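# Put phone on comic book, laptop on stand

## Task

Place the phone so it lies flat and entirely on top of the comic book, and set the laptop, closed and with its top face upward, onto the laptop stand so one of its long edges rests against the stand's lips; at the end, neither gripper may be touching the phone or the laptop.

## Robot and tools

Robot: two arms, left_arm and right_arm, each ending in a two-finger gripper. The fingers point along the gripper's +z axis and open and close along its y axis. The reported end_effector_position is the spot between the finger pads, roughly 1 cm short of the fingertips. Loose objects may occasionally get nudged by an outside push.

Frame: everything uses the scene frame. Its origin sits at table-top height, halfway between the two arms' nominal bases; +x points out over the table, +z points up, and left_arm is on the +y side (arm names do not match image left/right). Real bases are offset from nominal; only a BASES line, if shown, gives their true place. Printed hand position and orientation can be wrong by up to a few centimetres, more at long reach.

The 14-number row (used by execute_actions and move): one flat list covering both arms, always all 14 numbers, each from -1 to 1. Order: dx, dy, dz, rx, ry, rz, opening for left_arm, then the same seven for right_arm. The first six per arm are an offset, not a pose: a displacement from that arm's Hand target as it stood when the action or move began, along scene axes, with rotation about the Hand target's position. Scale: 1.0 = 0.6 m for dx, dy, dz and 180 degrees for the rotation vector rx, ry, rz. A translation longer than 1.0 may be shortened along its direction. The opening is absolute: +1 fully open (0.094 m), -1 closed. A 0 opening is a real command (half open), so to leave a gripper alone resend its current command (see Tool commands in the result).

execute_actions(actions, cameras): actions is a list of actions; each action is a list of up to 15 rows; each row lasts one step of 1/30 s and a short action repeats its final row to fill 15 steps. All rows of one action count from the same start pose, not from the previous row. A new action restarts from the current Hand target, so sending the same offset twice moves twice as far. An empty list just reports state and images. Sending six zeros for an arm re-asserts its Hand target.

move(target, speed, blend, opening_speed, blocking, cameras): drives each gripper in a straight line toward its offset. target is one 14-number row or a list of up to 15 rows; every row is an offset from the Hand targets at the move's start, not from the previous row. speed is m/s (0.002 to 4.3, default 0.25; rotation capped at twice that in rad/s), one value or one per target. blend, in metres, rounds corners between listed targets. opening_speed (0.2 or more, in scale units per second) closes or opens fingers gradually; use a low value on fragile items. blocking=false returns after about 0.5 s while the move continues. Paths do not avoid obstacles or the other arm, last at least 0.5 s and are cut at 10 s. Grippers lag the path and can overshoot, especially when the arm is almost straight. Do not route a path near an arm's own base; go around it. The result adds a move: line, e.g. done, off_target, moving, held or fault, plus limits (paced = pose clipped, held = a check withheld steps). done means at rest within 10 mm and 2 degrees; neither done nor off_target says anything about contact.

wait(seconds 0 to 10, cameras): lets time pass with the last commands held; a running move keeps going. stop(cameras): brakes a running move. zoom_image(camera, region): enlarges part of the latest image of cam_head_left or cam_head_right (both 896x504); region is [x0, y0, x1, y1] in pixels from the top-left, at most 504x504. finished_scene(scene): give the current scene's number; irreversible, so call it only once both placements are done and stable and the grippers are clear.

Controller behaviour: each step the commanded orientation is clipped to within 40 degrees of the measured one. Hand target in the result is the last commanded pose after clipping and is the base for the next offsets. Grippers often rest a centimetre or so off target from friction and weight, which is not a sign of contact; the next command (even all zeros) asks again, and if still short, send the gap as an offset. Tiny moves may not start. An arm stopped by an object keeps pushing until commanded back past its gripper; faster moves and targets deeper past contact press harder.

Gripping: grip_measured uses the opening scale; empty it can read up to about 2.7 mm wide. On a hard part it reads a few mm narrower than the part. Force builds to the limit (about 50 to 64 N per pad) once the command is about 0.05 below the reading at first touch (0.11+ for small or round items). To release, command well above grip_measured. grip_effort_nm is motor effort (negative closes), not pad force. Joint torques include arm weight and have offsets; numbers 3 and 4 wrap at ±28 N m. Joint velocities marked within noise means the arm is still.

Avoid: dropping or releasing moving objects, knocking anything off the table (that fails the task), slams, hard pushes, any contact or gripping between the two arms, and arm stops. Motor heat rises when holding loads, stretching out or pushing against unreachable poses; MOTOR HOT appears around 85 °C and at 100 °C the arm goes limp for 30 to 60 s (OVER-TEMPERATURE FAULT). Joint ranges (rad): waist -2.880 to 2.880, shoulder 0 to 3.142, elbow 0 to 3.019 (straight 2.964), wrist pitch -1.693 to 1.571, wrist yaw -1.571 to 1.571, wrist roll -2.094 to 2.094.

Each tool is called as a command line: name --argument value for each argument, lists and objects as JSON in quotes; but a table of rows of numbers goes row by row, as --pt "numbers of a row", without its own name.

## Session

execute_actions --actions '[]'

Scene clock: 0.00 s.
left_arm: end_effector_position=(+0.4917, +0.7724, +0.2723) grip_measured=+1.000 grip_effort_nm=n/a end_effector_quat_wxyz=(+0.538, +0.343, +0.763, +0.102) | right_arm: end_effector_position=(+0.0817, -0.5453, +0.1551) grip_measured=+1.000 grip_effort_nm=n/a end_effector_quat_wxyz=(-0.018, +0.931, +0.365, +0.017)
Joint positions: left_arm=[1.045 1.959 1.826 -0.901 1.086 1.589 0.094] | right_arm=[-1.159 1.068 0.818 -1.355 -0.035 1.239 0.094]
Joint velocities: within noise
Joint torques (N m): no reading
Motor temperatures (°C): left_arm=[23 25 27 24 28 25 28] | right_arm=[27 30 27 25 24 24 25]
Heat: left arm: hottest wrist yaw 28 °C; right arm: hottest shoulder 30 °C.
Hand target: left_arm +0.4939, +0.7763, +0.2941; +0.539, +0.352, +0.755, +0.121 | right_arm +0.0850, -0.5527, +0.1634; -0.006, +0.931, +0.366, +0.017
Tool commands: left_gripper/opening=+1.0 right_gripper/opening=+1.0

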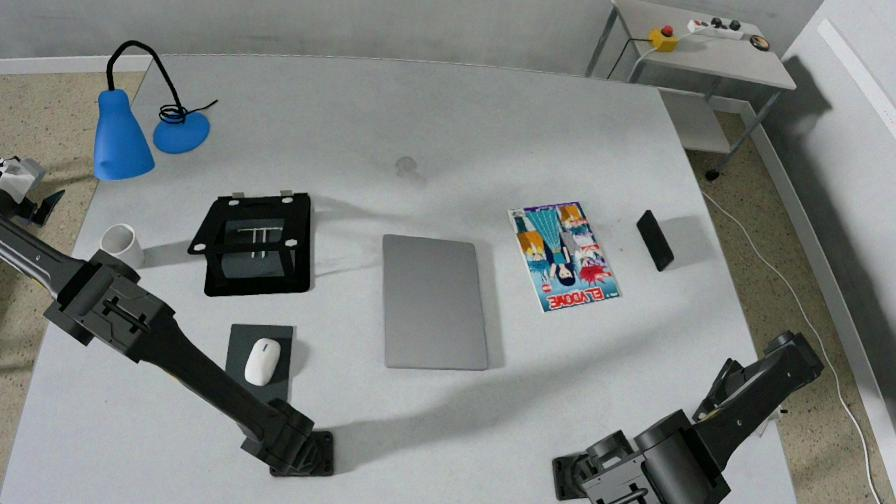

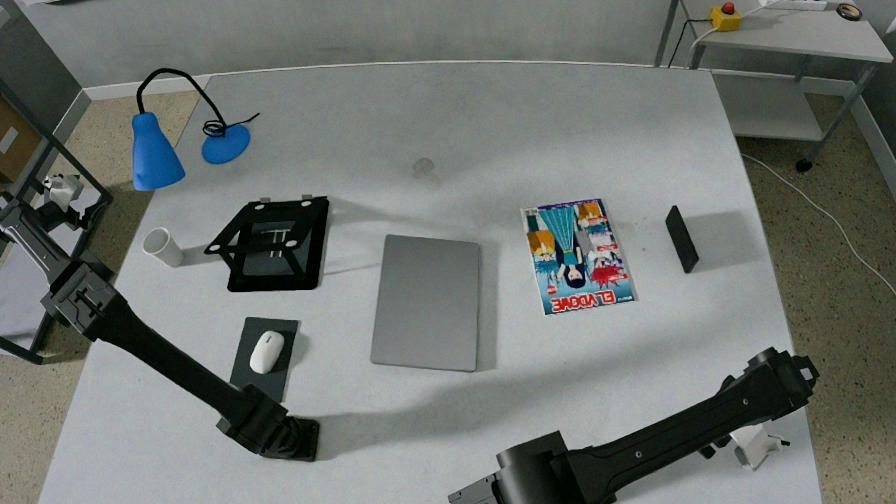

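zoom_image --camera "cam_head_left" --region '[480, 170, 720, 330]'

zoom_image --camera "cam_head_right" --region '[480, 170, 720, 330]'

zoom_image --camera "cam_head_left" --region '[160, 170, 340, 310]'

zoom_image --camera "cam_head_right" --region '[180, 170, 360, 310]'

zoom_image --camera "cam_head_left" --region '[360, 210, 520, 390]'

zoom_image --camera "cam_head_right" --region '[350, 210, 510, 390]'

Scaled by 2.100.

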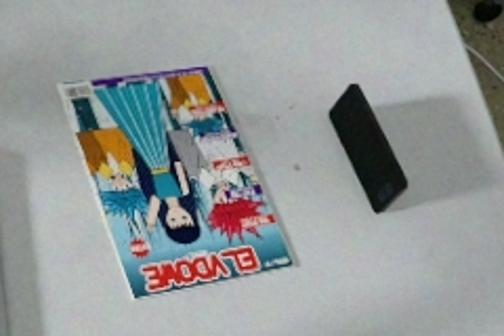

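Scaled by 2.100.

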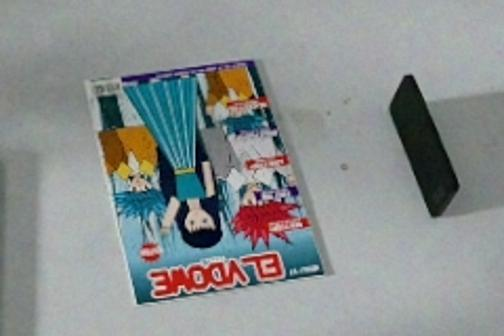

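Scaled by 2.800.

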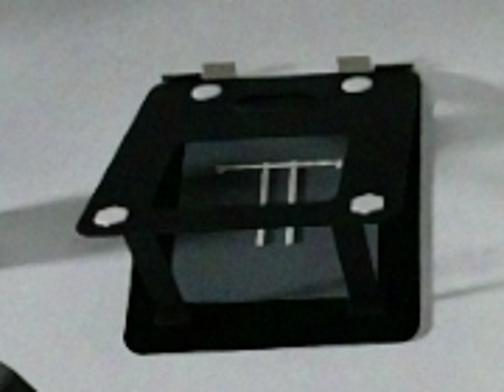

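Scaled by 2.800.

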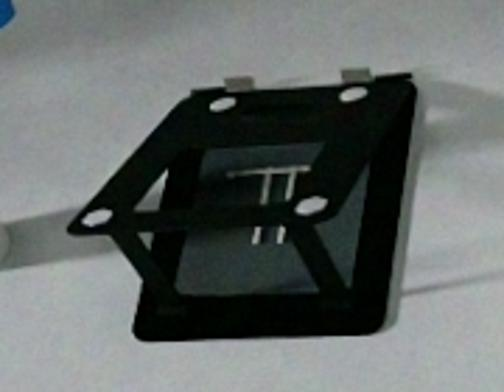

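Scaled by 2.800.

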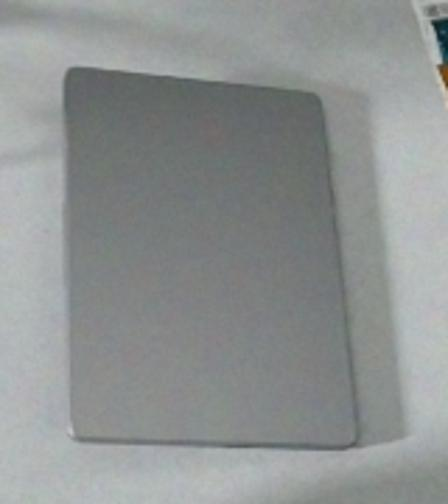

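Scaled by 2.800.

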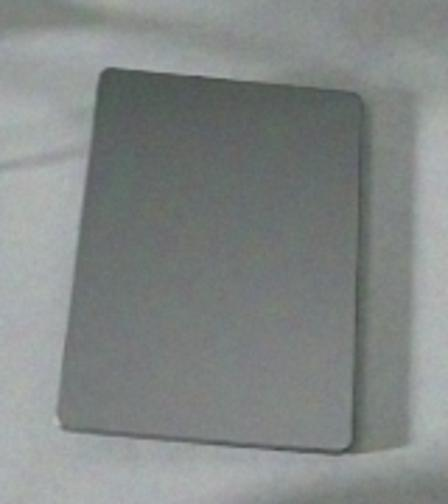

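move --target '[0,0,0,0,0,0,1, 0.69,0.02,0.145,0,0,-0.21,0]' --speed 0.4

Scene clock: 41.33 s.
left_arm: end_effector_position=(+0.4917, +0.7724, +0.2723) grip_measured=+1.000 grip_effort_nm=0.022 end_effector_quat_wxyz=(+0.538, +0.343, +0.763, +0.102) | right_arm: end_effector_position=(+0.4834, -0.5354, +0.2423) grip_measured=+0.001 grip_effort_nm=-0.081 end_effector_quat_wxyz=(-0.073, +0.952, +0.291, +0.057)
Joint positions: left_arm=[1.045 1.959 1.826 -0.901 1.086 1.589 0.094] | right_arm=[-0.476 1.823 1.835 -1.604 -0.184 2.075 0.047]
Joint velocities: within noise
Joint torques (N m): left_arm=[-1.55 -24 13.71 1.24 0.46 -0.02] | right_arm=[0.62 -18.14 12.75 -0.13 -0.1 0.22]
Motor temperatures (°C): left_arm=[23 28 31 24 28 24 27] | right_arm=[27 31 34 25 24 24 25]
Heat: left arm: hottest elbow 31 °C; right arm: hottest elbow 34 °C.
Hand target: left_arm +0.4939, +0.7763, +0.2941; +0.539, +0.352, +0.755, +0.121 | right_arm +0.4990, -0.5409, +0.2504; +0.000, +0.999, +0.044, +0.018
Off the commanded pose: left_arm 0.022 m, 3 deg | right_arm 0.018 m, 30 deg.
joint sent to its limit (right arm) — joint 6 (wrist roll), upper limit. The joint targets are off in orientation, not in position.
move: off_target (left_arm, right_arm)

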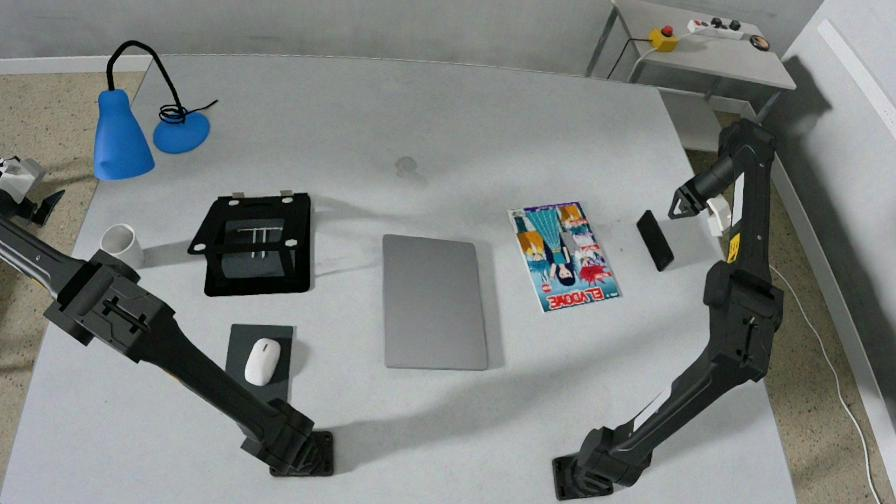

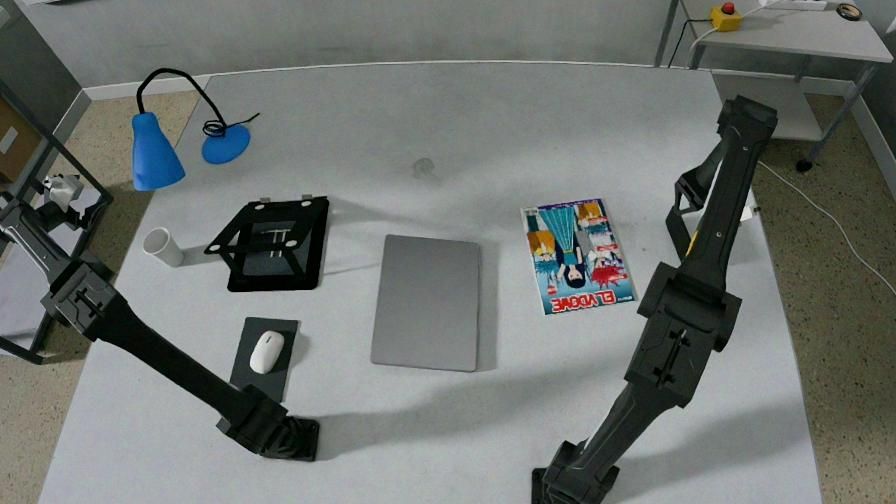

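move --pt "0 0 0 0 0 0 1 0 0 0 0 0 0.5 0" --pt "0 0 0 0 0 0 1 0 0 0 0 0 0.99 0" --speed 0.6

zoom_image --camera "cam_head_left" --region '[560, 100, 812, 300]'

zoom_image --camera "cam_head_right" --region '[560, 100, 812, 300]'

Scene clock: 51.37 s.
left_arm: end_effector_position=(+0.4918, +0.7724, +0.2720) grip_measured=+1.000 grip_effort_nm=0.022 end_effector_quat_wxyz=(+0.538, +0.343, +0.763, +0.102) | right_arm: end_effector_position=(+0.4816, -0.5395, +0.2439) grip_measured=+0.001 grip_effort_nm=-0.085 end_effector_quat_wxyz=(-0.028, -0.020, +0.999, +0.003)
Joint positions: left_arm=[1.045 1.959 1.826 -0.901 1.086 1.589 0.094] | right_arm=[-0.423 1.849 1.885 -1.659 0.018 -0.457 0.047]
Joint velocities: within noise
Joint torques (N m): left_arm=[-1.44 -23.3 13.52 1.16 0.55 -0.07] | right_arm=[1.08 -18.55 12.77 -0.25 -0.05 0.12]
Motor temperatures (°C): left_arm=[23 29 32 24 28 24 27] | right_arm=[27 31 35 25 24 24 25]
Heat: left arm: hottest elbow 32 °C; right arm: hottest elbow 35 °C.
Hand target: left_arm +0.4940, +0.7763, +0.2938; +0.539, +0.352, +0.755, +0.121 | right_arm +0.4989, -0.5408, +0.2506; -0.018, -0.029, +0.999, +0.000
Off the commanded pose: left_arm 0.023 m, 3 deg | right_arm 0.019 m, 2 deg.
move: off_target (left_arm, right_arm)

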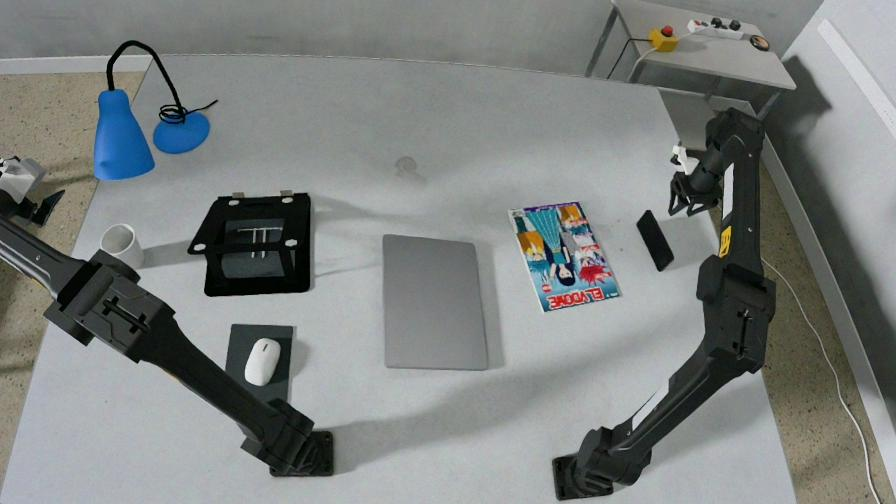

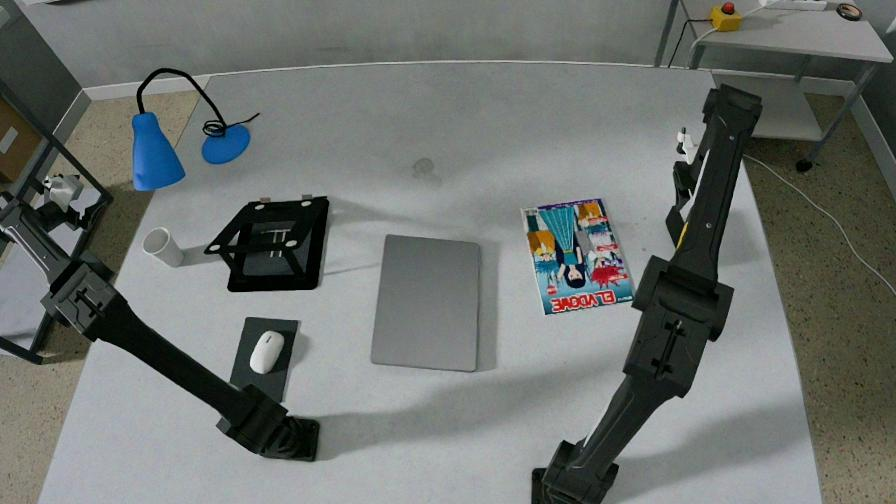

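Scaled by 2.000.

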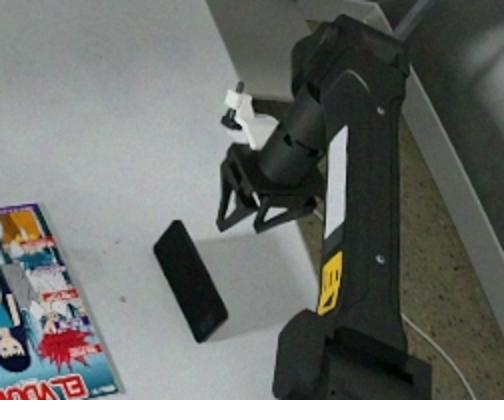

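Scaled by 2.000.

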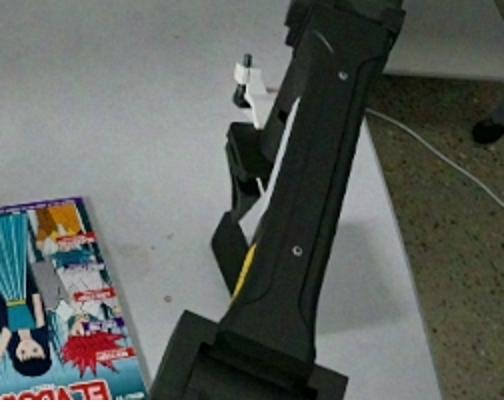

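move --target '[0,0,0,0,0,0,1, -0.15,0,0,0,0,0,0.4]' --speed 0.4 --cameras '["cam_head_left","cam_head_right"]'

zoom_image --camera "cam_head_left" --region '[560, 150, 812, 350]'

zoom_image --camera "cam_head_right" --region '[560, 150, 812, 350]'

move --target '[0,0,0,0,0,0,1, -0.15,0.1,-0.1,0,0,0,0.4]' --speed 0.4 --cameras '["cam_head_left","cam_head_right"]'

zoom_image --camera "cam_head_left" --region '[540, 200, 792, 400]'

zoom_image --camera "cam_head_right" --region '[540, 200, 792, 400]'

Scene clock: 59.77 s.
left_arm: end_effector_position=(+0.4917, +0.7724, +0.2723) grip_measured=+1.000 grip_effort_nm=0.017 end_effector_quat_wxyz=(+0.538, +0.343, +0.763, +0.102) | right_arm: end_effector_position=(+0.4111, -0.5386, +0.2538) grip_measured=+0.399 grip_effort_nm=0.061 end_effector_quat_wxyz=(-0.019, -0.028, +0.999, +0.000)
Joint positions: left_arm=[1.045 1.959 1.826 -0.901 1.086 1.589 0.094] | right_arm=[-0.478 1.657 1.651 -1.597 0.018 -0.528 0.066]
Joint velocities: within noise
Joint torques (N m): left_arm=[-1.73 -23 13.94 1.07 0.51 0] | right_arm=[-0.03 -17.9 7.3 0.44 0 0.05]
Motor temperatures (°C): left_arm=[23 29 32 24 28 24 27] | right_arm=[27 32 36 25 24 24 25]
Heat: left arm: hottest elbow 32 °C; right arm: hottest elbow 36 °C.
Hand target: left_arm +0.4939, +0.7763, +0.2941; +0.539, +0.352, +0.755, +0.121 | right_arm +0.4089, -0.5408, +0.2505; -0.018, -0.029, +0.999, +0.000
Off the commanded pose: left_arm 0.022 m, 3 deg | right_arm 0.005 m, 0 deg.
move: off_target (left_arm)

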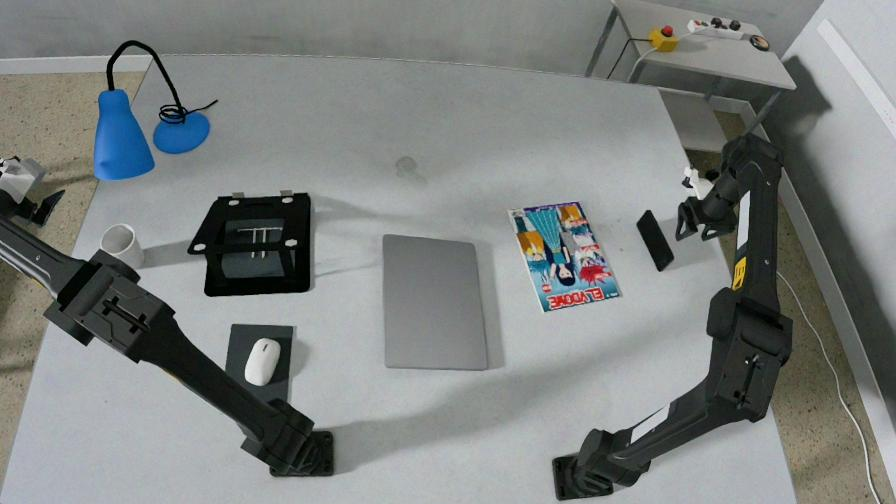

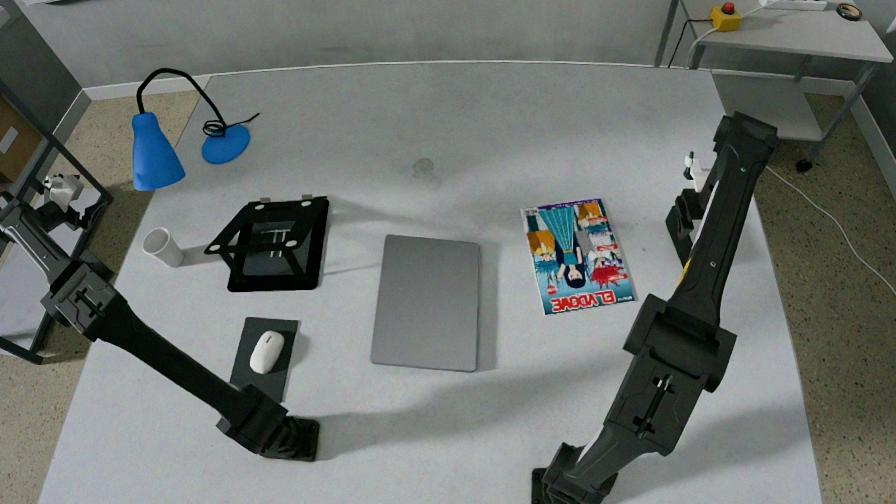

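Scaled by 2.000.

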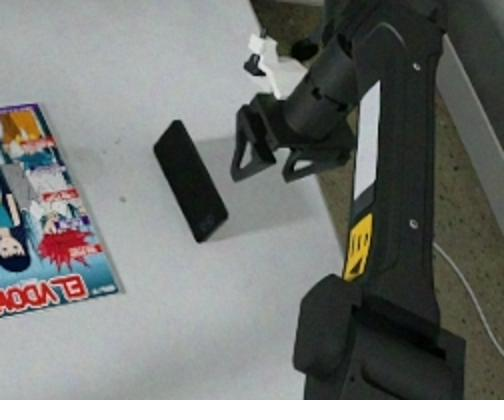

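Scaled by 2.000.

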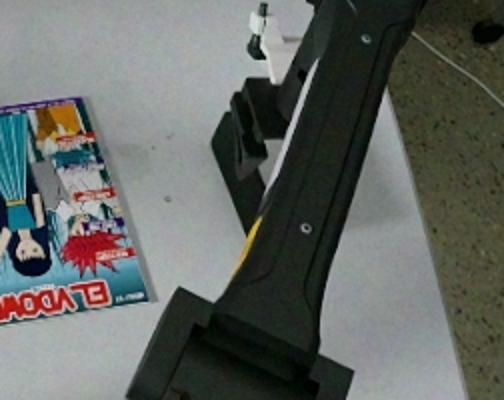

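Scene clock: 61.03 s.
left_arm: end_effector_position=(+0.4917, +0.7724, +0.2723) grip_measured=+1.000 grip_effort_nm=0.022 end_effector_quat_wxyz=(+0.538, +0.343, +0.763, +0.102) | right_arm: end_effector_position=(+0.3186, -0.4862, +0.1918) grip_measured=+0.399 grip_effort_nm=0.066 end_effector_quat_wxyz=(-0.022, -0.026, +0.999, +0.002)
Joint positions: left_arm=[1.045 1.959 1.826 -0.901 1.086 1.589 0.094] | right_arm=[-0.467 1.403 1.198 -1.406 0.018 -0.514 0.066]
Joint velocities: within noise
Joint torques (N m): left_arm=[-1.14 -23 13.6 0.98 0.53 -0.02] | right_arm=[1.32 -14.27 7.2 0.44 -0.02 0.23]
Motor temperatures (°C): left_arm=[23 29 32 24 28 24 27] | right_arm=[27 32 36 25 24 24 25]
Heat: left arm: hottest elbow 32 °C; right arm: hottest elbow 36 °C.
Hand target: left_arm +0.4939, +0.7763, +0.2941; +0.539, +0.352, +0.755, +0.121 | right_arm +0.3189, -0.4808, +0.1906; -0.018, -0.029, +0.999, +0.000
Off the commanded pose: left_arm 0.022 m, 3 deg | right_arm 0.006 m, 1 deg.
move: off_target (left_arm)

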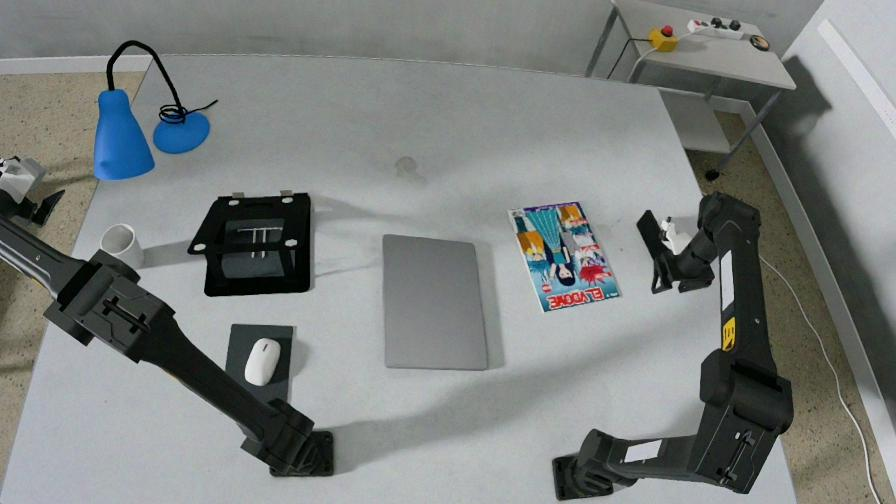

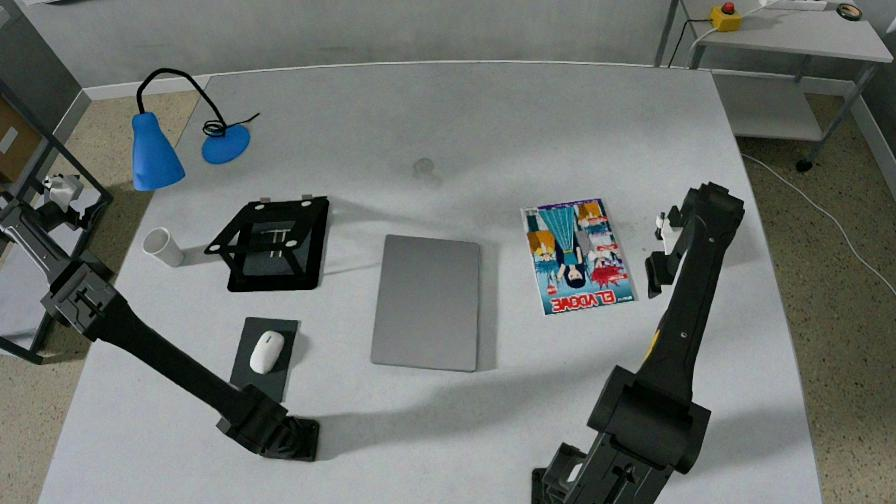

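Scaled by 2.000.

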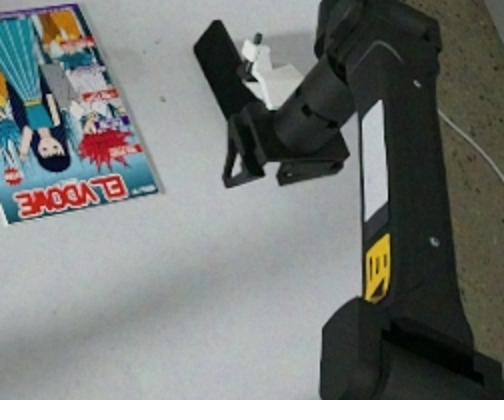

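Scaled by 2.000.

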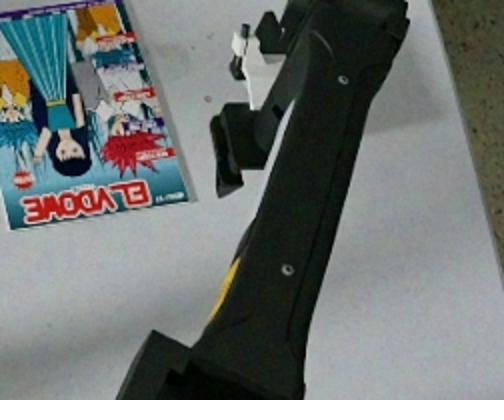

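move --target '[0,0,0,0,0,0,1, 0.32,-0.149,0.05,0,0,0.04,0.5]' --speed 0.35

zoom_image --camera "cam_head_left" --region '[560, 150, 812, 350]'

zoom_image --camera "cam_head_right" --region '[560, 150, 812, 350]'

Scene clock: 131.27 s.
left_arm: end_effector_position=(+0.4917, +0.7724, +0.2723) grip_measured=+1.000 grip_effort_nm=0.022 end_effector_quat_wxyz=(+0.538, +0.343, +0.763, +0.102) | right_arm: end_effector_position=(+0.4934, -0.5690, +0.2151) grip_measured=+0.499 grip_effort_nm=0.066 end_effector_quat_wxyz=(-0.026, -0.082, +0.996, +0.004)
Joint positions: left_arm=[1.045 1.959 1.826 -0.901 1.086 1.589 0.094] | right_arm=[-0.46 1.914 1.905 -1.61 0.019 -0.618 0.07]
Joint velocities: within noise
Joint torques (N m): left_arm=[-1.96 -23.59 13.59 1.2 0.48 -0.05] | right_arm=[1.2 -20.31 12.77 -0.32 0.07 0.12]
Motor temperatures (°C): left_arm=[23 31 34 24 28 24 27] | right_arm=[27 34 35 25 24 23 25]
Heat: left arm: hottest elbow 34 °C; right arm: hottest elbow 35 °C.
Hand target: left_arm +0.4939, +0.7763, +0.2941; +0.539, +0.352, +0.755, +0.121 | right_arm +0.5110, -0.5703, +0.2206; -0.018, -0.091, +0.996, -0.001
Off the commanded pose: left_arm 0.022 m, 3 deg | right_arm 0.018 m, 2 deg.
move: off_target (left_arm, right_arm)

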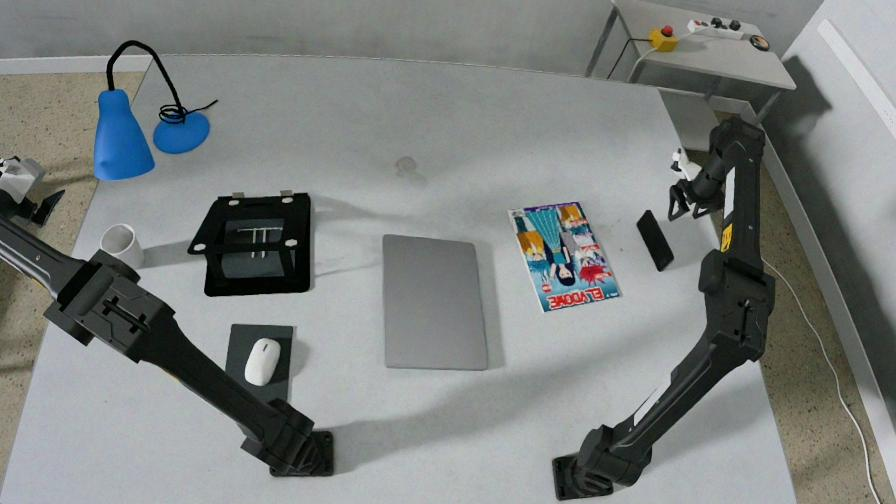

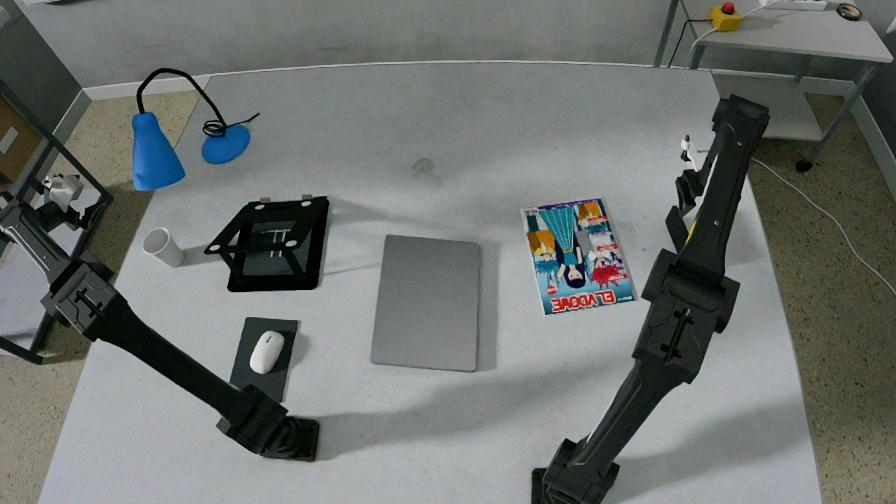

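Scaled by 2.000.

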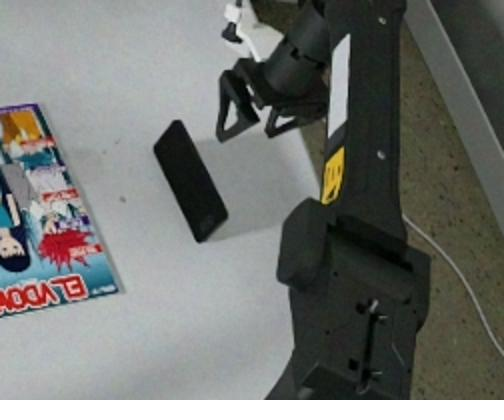

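Scaled by 2.000.

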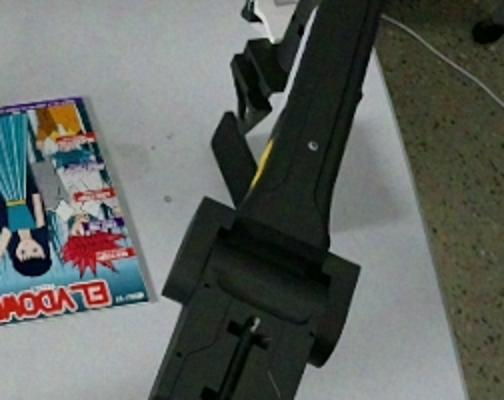

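move --target '[0,0,0,0,0,0,1, 0.035,-0.005,-0.165,0,0,0,0.5]' --speed 0.2

zoom_image --camera "cam_head_left" --region '[600, 150, 752, 310]'

zoom_image --camera "cam_head_right" --region '[600, 150, 752, 310]'

Scene clock: 136.20 s.
left_arm: end_effector_position=(+0.4917, +0.7724, +0.2723) grip_measured=+1.000 grip_effort_nm=0.022 end_effector_quat_wxyz=(+0.538, +0.343, +0.763, +0.102) | right_arm: end_effector_position=(+0.5264, -0.5783, +0.1315) grip_measured=+0.499 grip_effort_nm=0.066 end_effector_quat_wxyz=(-0.015, -0.087, +0.996, -0.002)
Joint positions: left_arm=[1.045 1.959 1.826 -0.901 1.086 1.589 0.094] | right_arm=[-0.45 2.017 1.845 -1.423 0.019 -0.618 0.07]
Joint velocities: within noise
Joint torques (N m): left_arm=[-1.03 -23.47 13.74 1.05 0.51 -0.07] | right_arm=[1.2 -22.53 8.01 0.46 0.06 0.18]
Motor temperatures (°C): left_arm=[23 31 34 24 28 24 27] | right_arm=[27 34 36 25 24 23 25]
Heat: left arm: hottest elbow 34 °C; right arm: hottest elbow 36 °C.
Hand target: left_arm +0.4939, +0.7763, +0.2941; +0.539, +0.352, +0.755, +0.121 | right_arm +0.5318, -0.5731, +0.1215; -0.018, -0.091, +0.996, -0.001
Off the commanded pose: left_arm 0.022 m, 3 deg | right_arm 0.012 m, 1 deg.
move: off_target (left_arm, right_arm)

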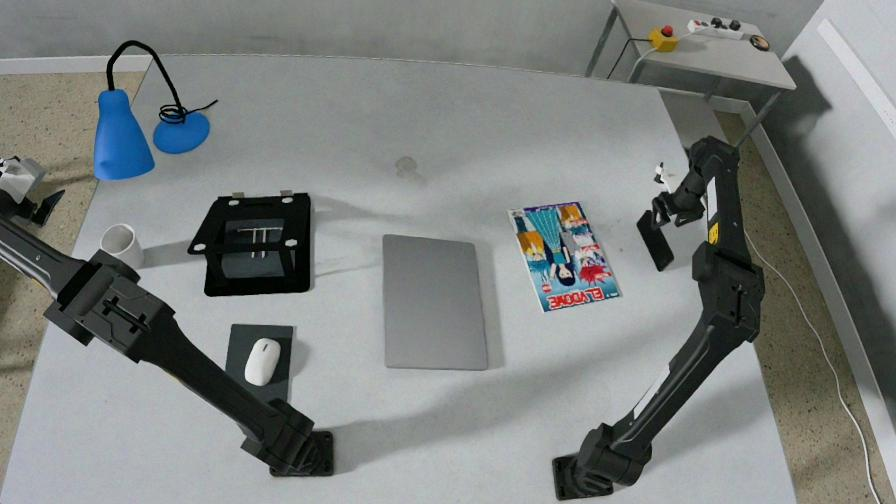

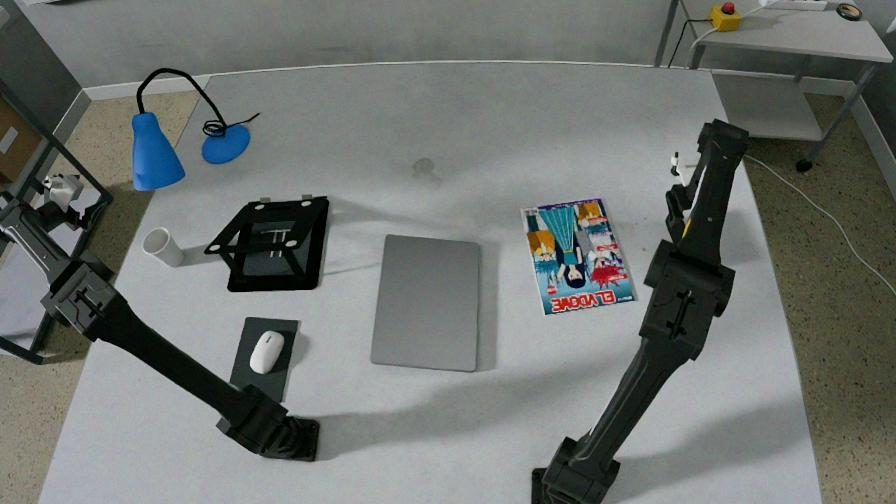

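Scaled by 3.150.

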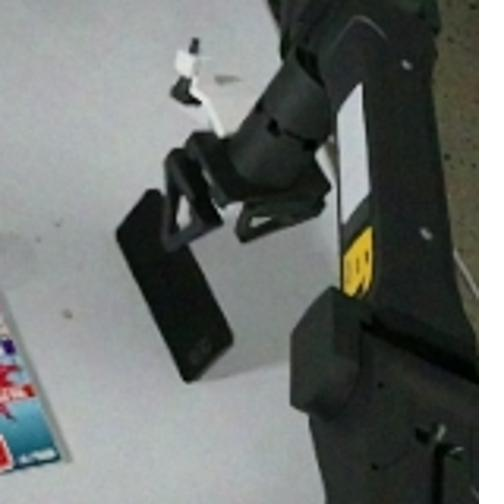

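Scaled by 3.150.

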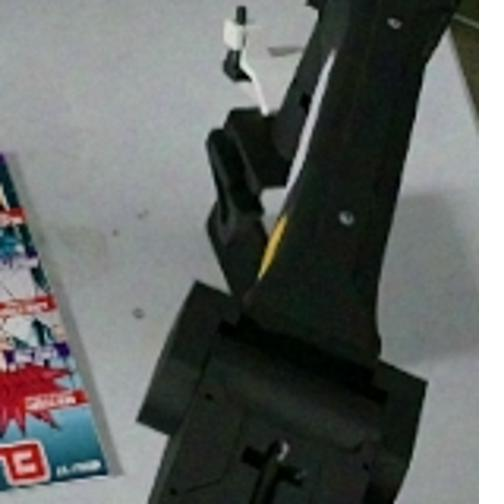

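move --target '[0,0,0,0,0,0,1, -0.018,0.011,-0.11,0,0,0,0.5]' --speed 0.15

zoom_image --camera "cam_head_left" --region '[600, 150, 752, 310]'

Scene clock: 142.83 s.
left_arm: end_effector_position=(+0.4917, +0.7724, +0.2723) grip_measured=+1.000 grip_effort_nm=0.022 end_effector_quat_wxyz=(+0.538, +0.343, +0.763, +0.102) | right_arm: end_effector_position=(+0.5203, -0.5744, +0.0763) grip_measured=+0.499 grip_effort_nm=0.071 end_effector_quat_wxyz=(-0.006, -0.087, +0.996, -0.008)
Joint positions: left_arm=[1.045 1.959 1.826 -0.901 1.086 1.589 0.094] | right_arm=[-0.449 2.021 1.701 -1.254 0.019 -0.618 0.07]
Joint velocities: within noise
Joint torques (N m): left_arm=[-1.96 -23.47 13.68 0.99 0.53 -0.01] | right_arm=[1.32 -21.13 6.89 0.49 0.07 0.19]
Motor temperatures (°C): left_arm=[23 31 34 24 28 24 27] | right_arm=[27 35 36 25 24 23 25]
Heat: left arm: hottest elbow 34 °C; right arm: hottest elbow 36 °C.
Hand target: left_arm +0.4939, +0.7763, +0.2941; +0.539, +0.352, +0.755, +0.121 | right_arm +0.5211, -0.5665, +0.0554; -0.018, -0.091, +0.996, -0.001
Off the commanded pose: left_arm 0.022 m, 3 deg | right_arm 0.022 m, 2 deg.
move: off_target (left_arm, right_arm)

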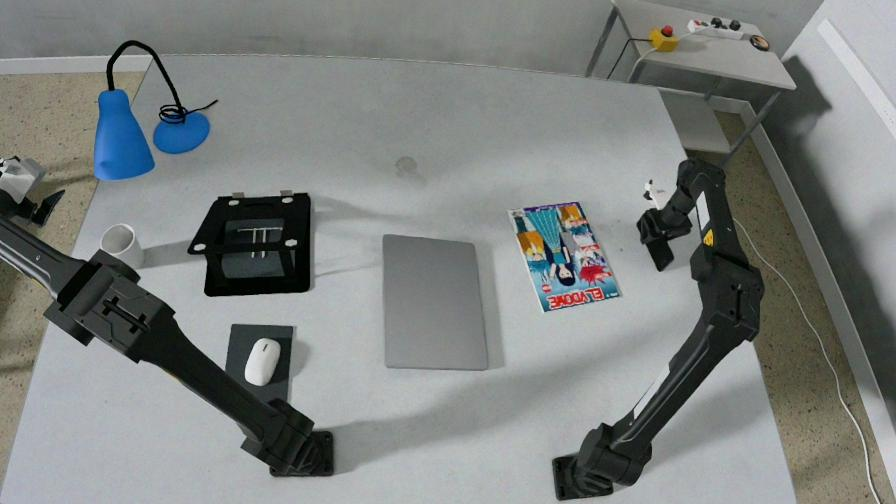

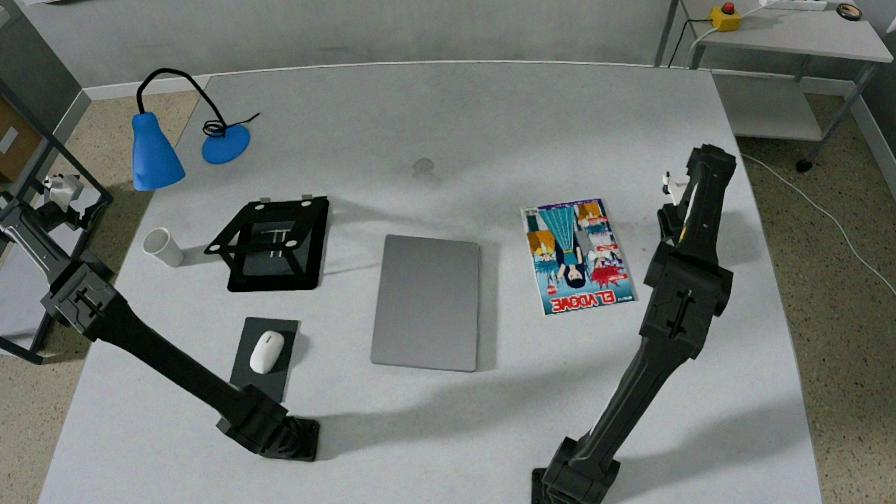

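Scaled by 3.150.

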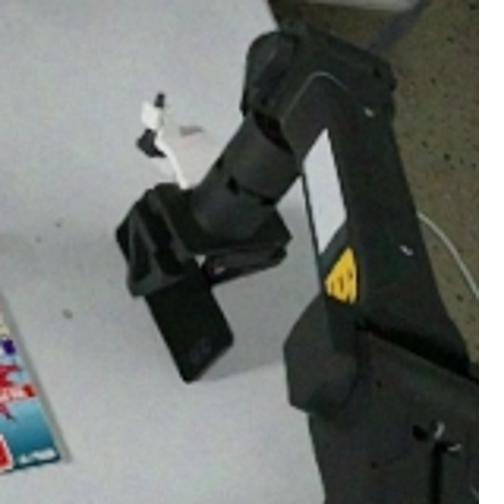

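move --pt "0 0 0 0 0 0 1 -0.01 0.003 -0.04 0 0 0 0.5" --pt "0 0 0 0 0 0 1 -0.01 0.003 -0.04 0 0 0 -0.6" --speed 0.12 --opening_speed 0.6

zoom_image --camera "cam_head_left" --region '[600, 150, 752, 310]'

Scene clock: 148.03 s.
left_arm: end_effector_position=(+0.4917, +0.7724, +0.2723) grip_measured=+1.000 grip_effort_nm=0.022 end_effector_quat_wxyz=(+0.538, +0.343, +0.763, +0.102) | right_arm: end_effector_position=(+0.5163, -0.5709, +0.0526) grip_measured=-0.598 grip_effort_nm=-0.081 end_effector_quat_wxyz=(-0.005, -0.089, +0.996, -0.008)
Joint positions: left_arm=[1.045 1.959 1.826 -0.901 1.086 1.589 0.094] | right_arm=[-0.447 2.029 1.648 -1.192 0.018 -0.619 0.019]
Joint velocities: within noise
Joint torques (N m): left_arm=[-1.32 -23.77 13.94 1.2 0.5 -0.03] | right_arm=[1.08 -20.89 6.74 0.5 0.08 0.18]
Motor temperatures (°C): left_arm=[23 31 34 24 28 24 27] | right_arm=[27 35 35 25 24 23 25]
Heat: left arm: hottest elbow 34 °C; right arm: hottest shoulder 35 °C.
Hand target: left_arm +0.4939, +0.7763, +0.2941; +0.539, +0.352, +0.755, +0.121 | right_arm +0.5151, -0.5647, +0.0314; -0.018, -0.091, +0.996, -0.001
Off the commanded pose: left_arm 0.022 m, 3 deg | right_arm 0.022 m, 2 deg.
move: off_target (left_arm, right_arm); target 2's new opening was sent with right_arm's hand 0.024 m and 2 deg from that target

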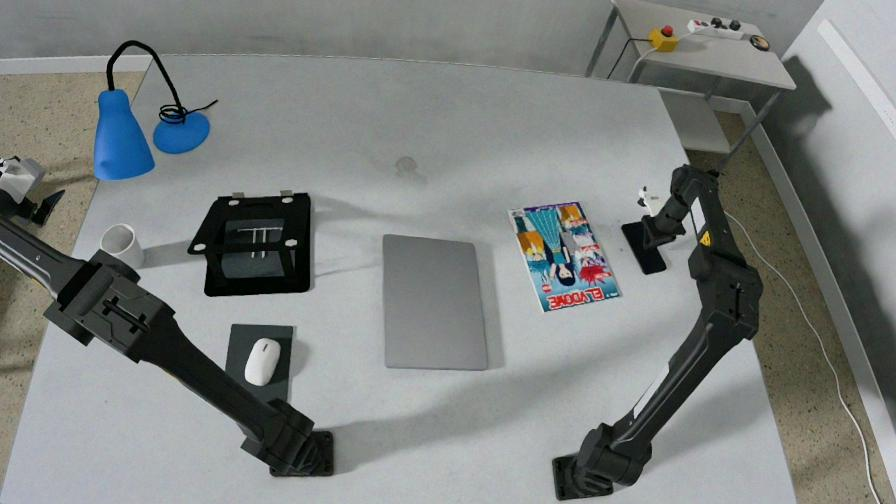

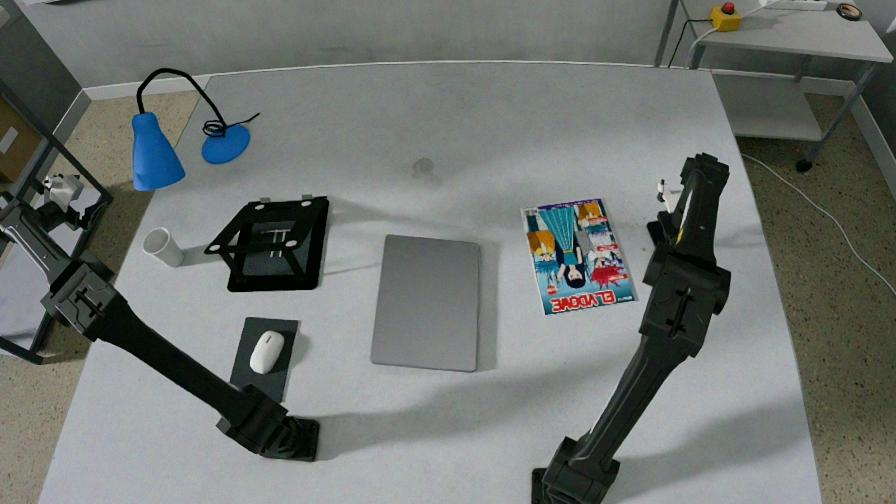

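Scaled by 3.150.

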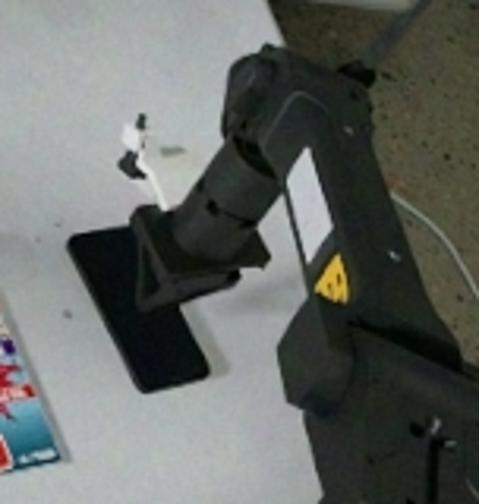

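zoom_image --camera "cam_head_right" --region '[600, 150, 752, 310]'

Scaled by 3.150.

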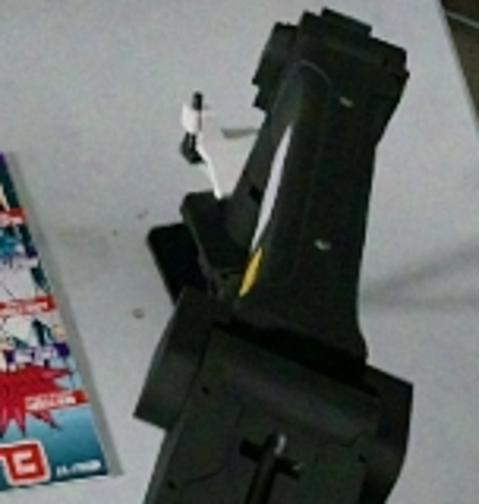

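move --target '[0,0,0,0,0,0,1, -0.1,0,0.25,0,0,0,-0.6]' --speed 0.15

zoom_image --camera "cam_head_left" --region '[600, 150, 752, 310]'

zoom_image --camera "cam_head_right" --region '[600, 150, 752, 310]'

Scene clock: 153.83 s.
left_arm: end_effector_position=(+0.4917, +0.7724, +0.2723) grip_measured=+1.000 grip_effort_nm=0.022 end_effector_quat_wxyz=(+0.538, +0.343, +0.763, +0.102) | right_arm: end_effector_position=(+0.4532, -0.5567, +0.1649) grip_measured=-0.599 grip_effort_nm=-0.081 end_effector_quat_wxyz=(-0.030, -0.093, +0.995, +0.007)
Joint positions: left_arm=[1.045 1.959 1.826 -0.901 1.086 1.589 0.094] | right_arm=[-0.472 1.819 1.633 -1.443 0.02 -0.652 0.019]
Joint velocities: within noise
Joint torques (N m): left_arm=[-1.2 -23.53 13.49 1.13 0.51 -0.04] | right_arm=[-0.32 -21.6 9.98 -0.38 0.07 0.03]
Motor temperatures (°C): left_arm=[23 31 35 24 28 24 27] | right_arm=[27 35 35 25 24 23 25]
Heat: left arm: hottest elbow 35 °C; right arm: hottest shoulder 35 °C.
Hand target: left_arm +0.4939, +0.7763, +0.2941; +0.539, +0.352, +0.755, +0.121 | right_arm +0.4551, -0.5647, +0.1815; -0.018, -0.091, +0.996, -0.001
Off the commanded pose: left_arm 0.022 m, 3 deg | right_arm 0.018 m, 2 deg.
move: off_target (left_arm, right_arm)

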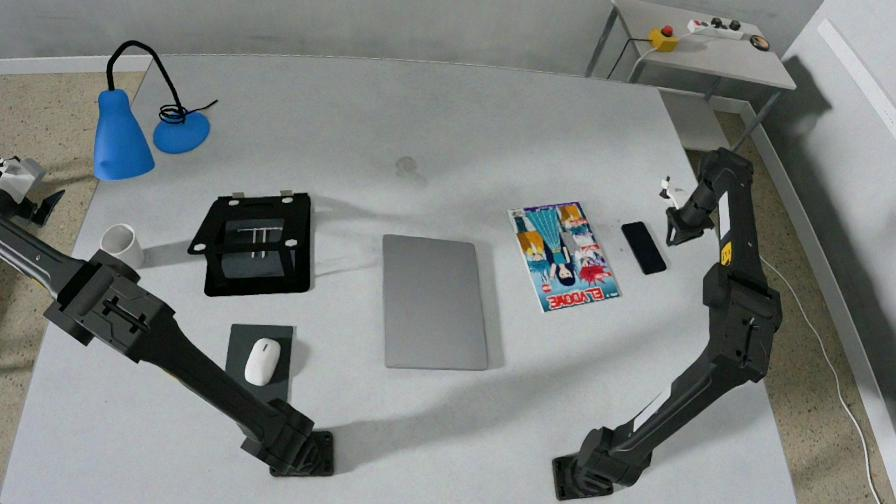

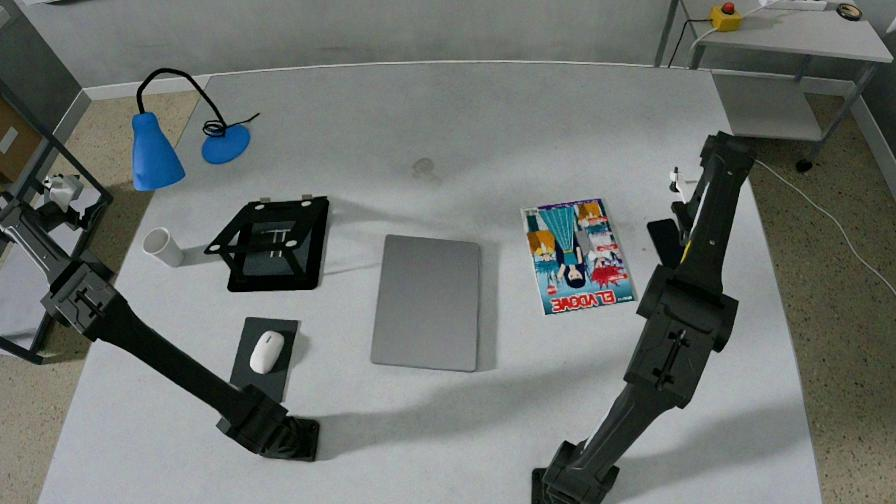

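Scaled by 3.150.

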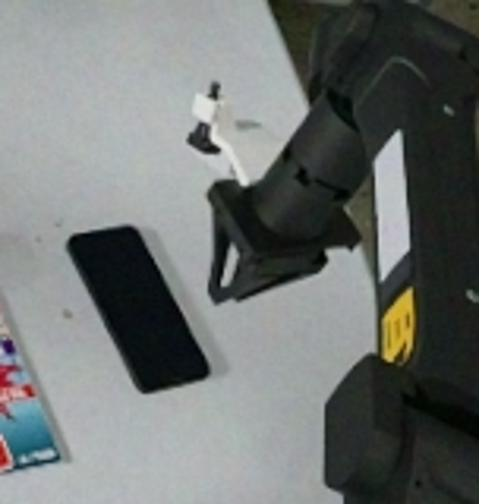

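Scaled by 3.150.

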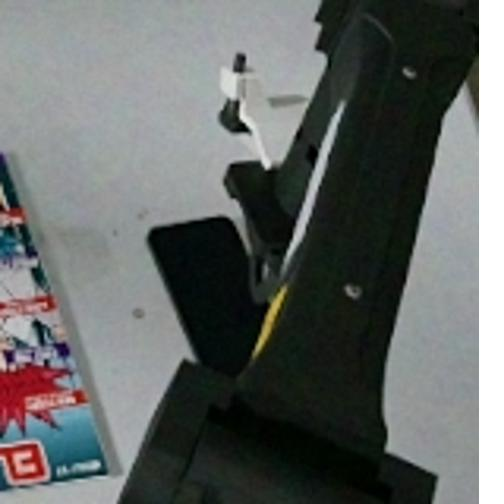

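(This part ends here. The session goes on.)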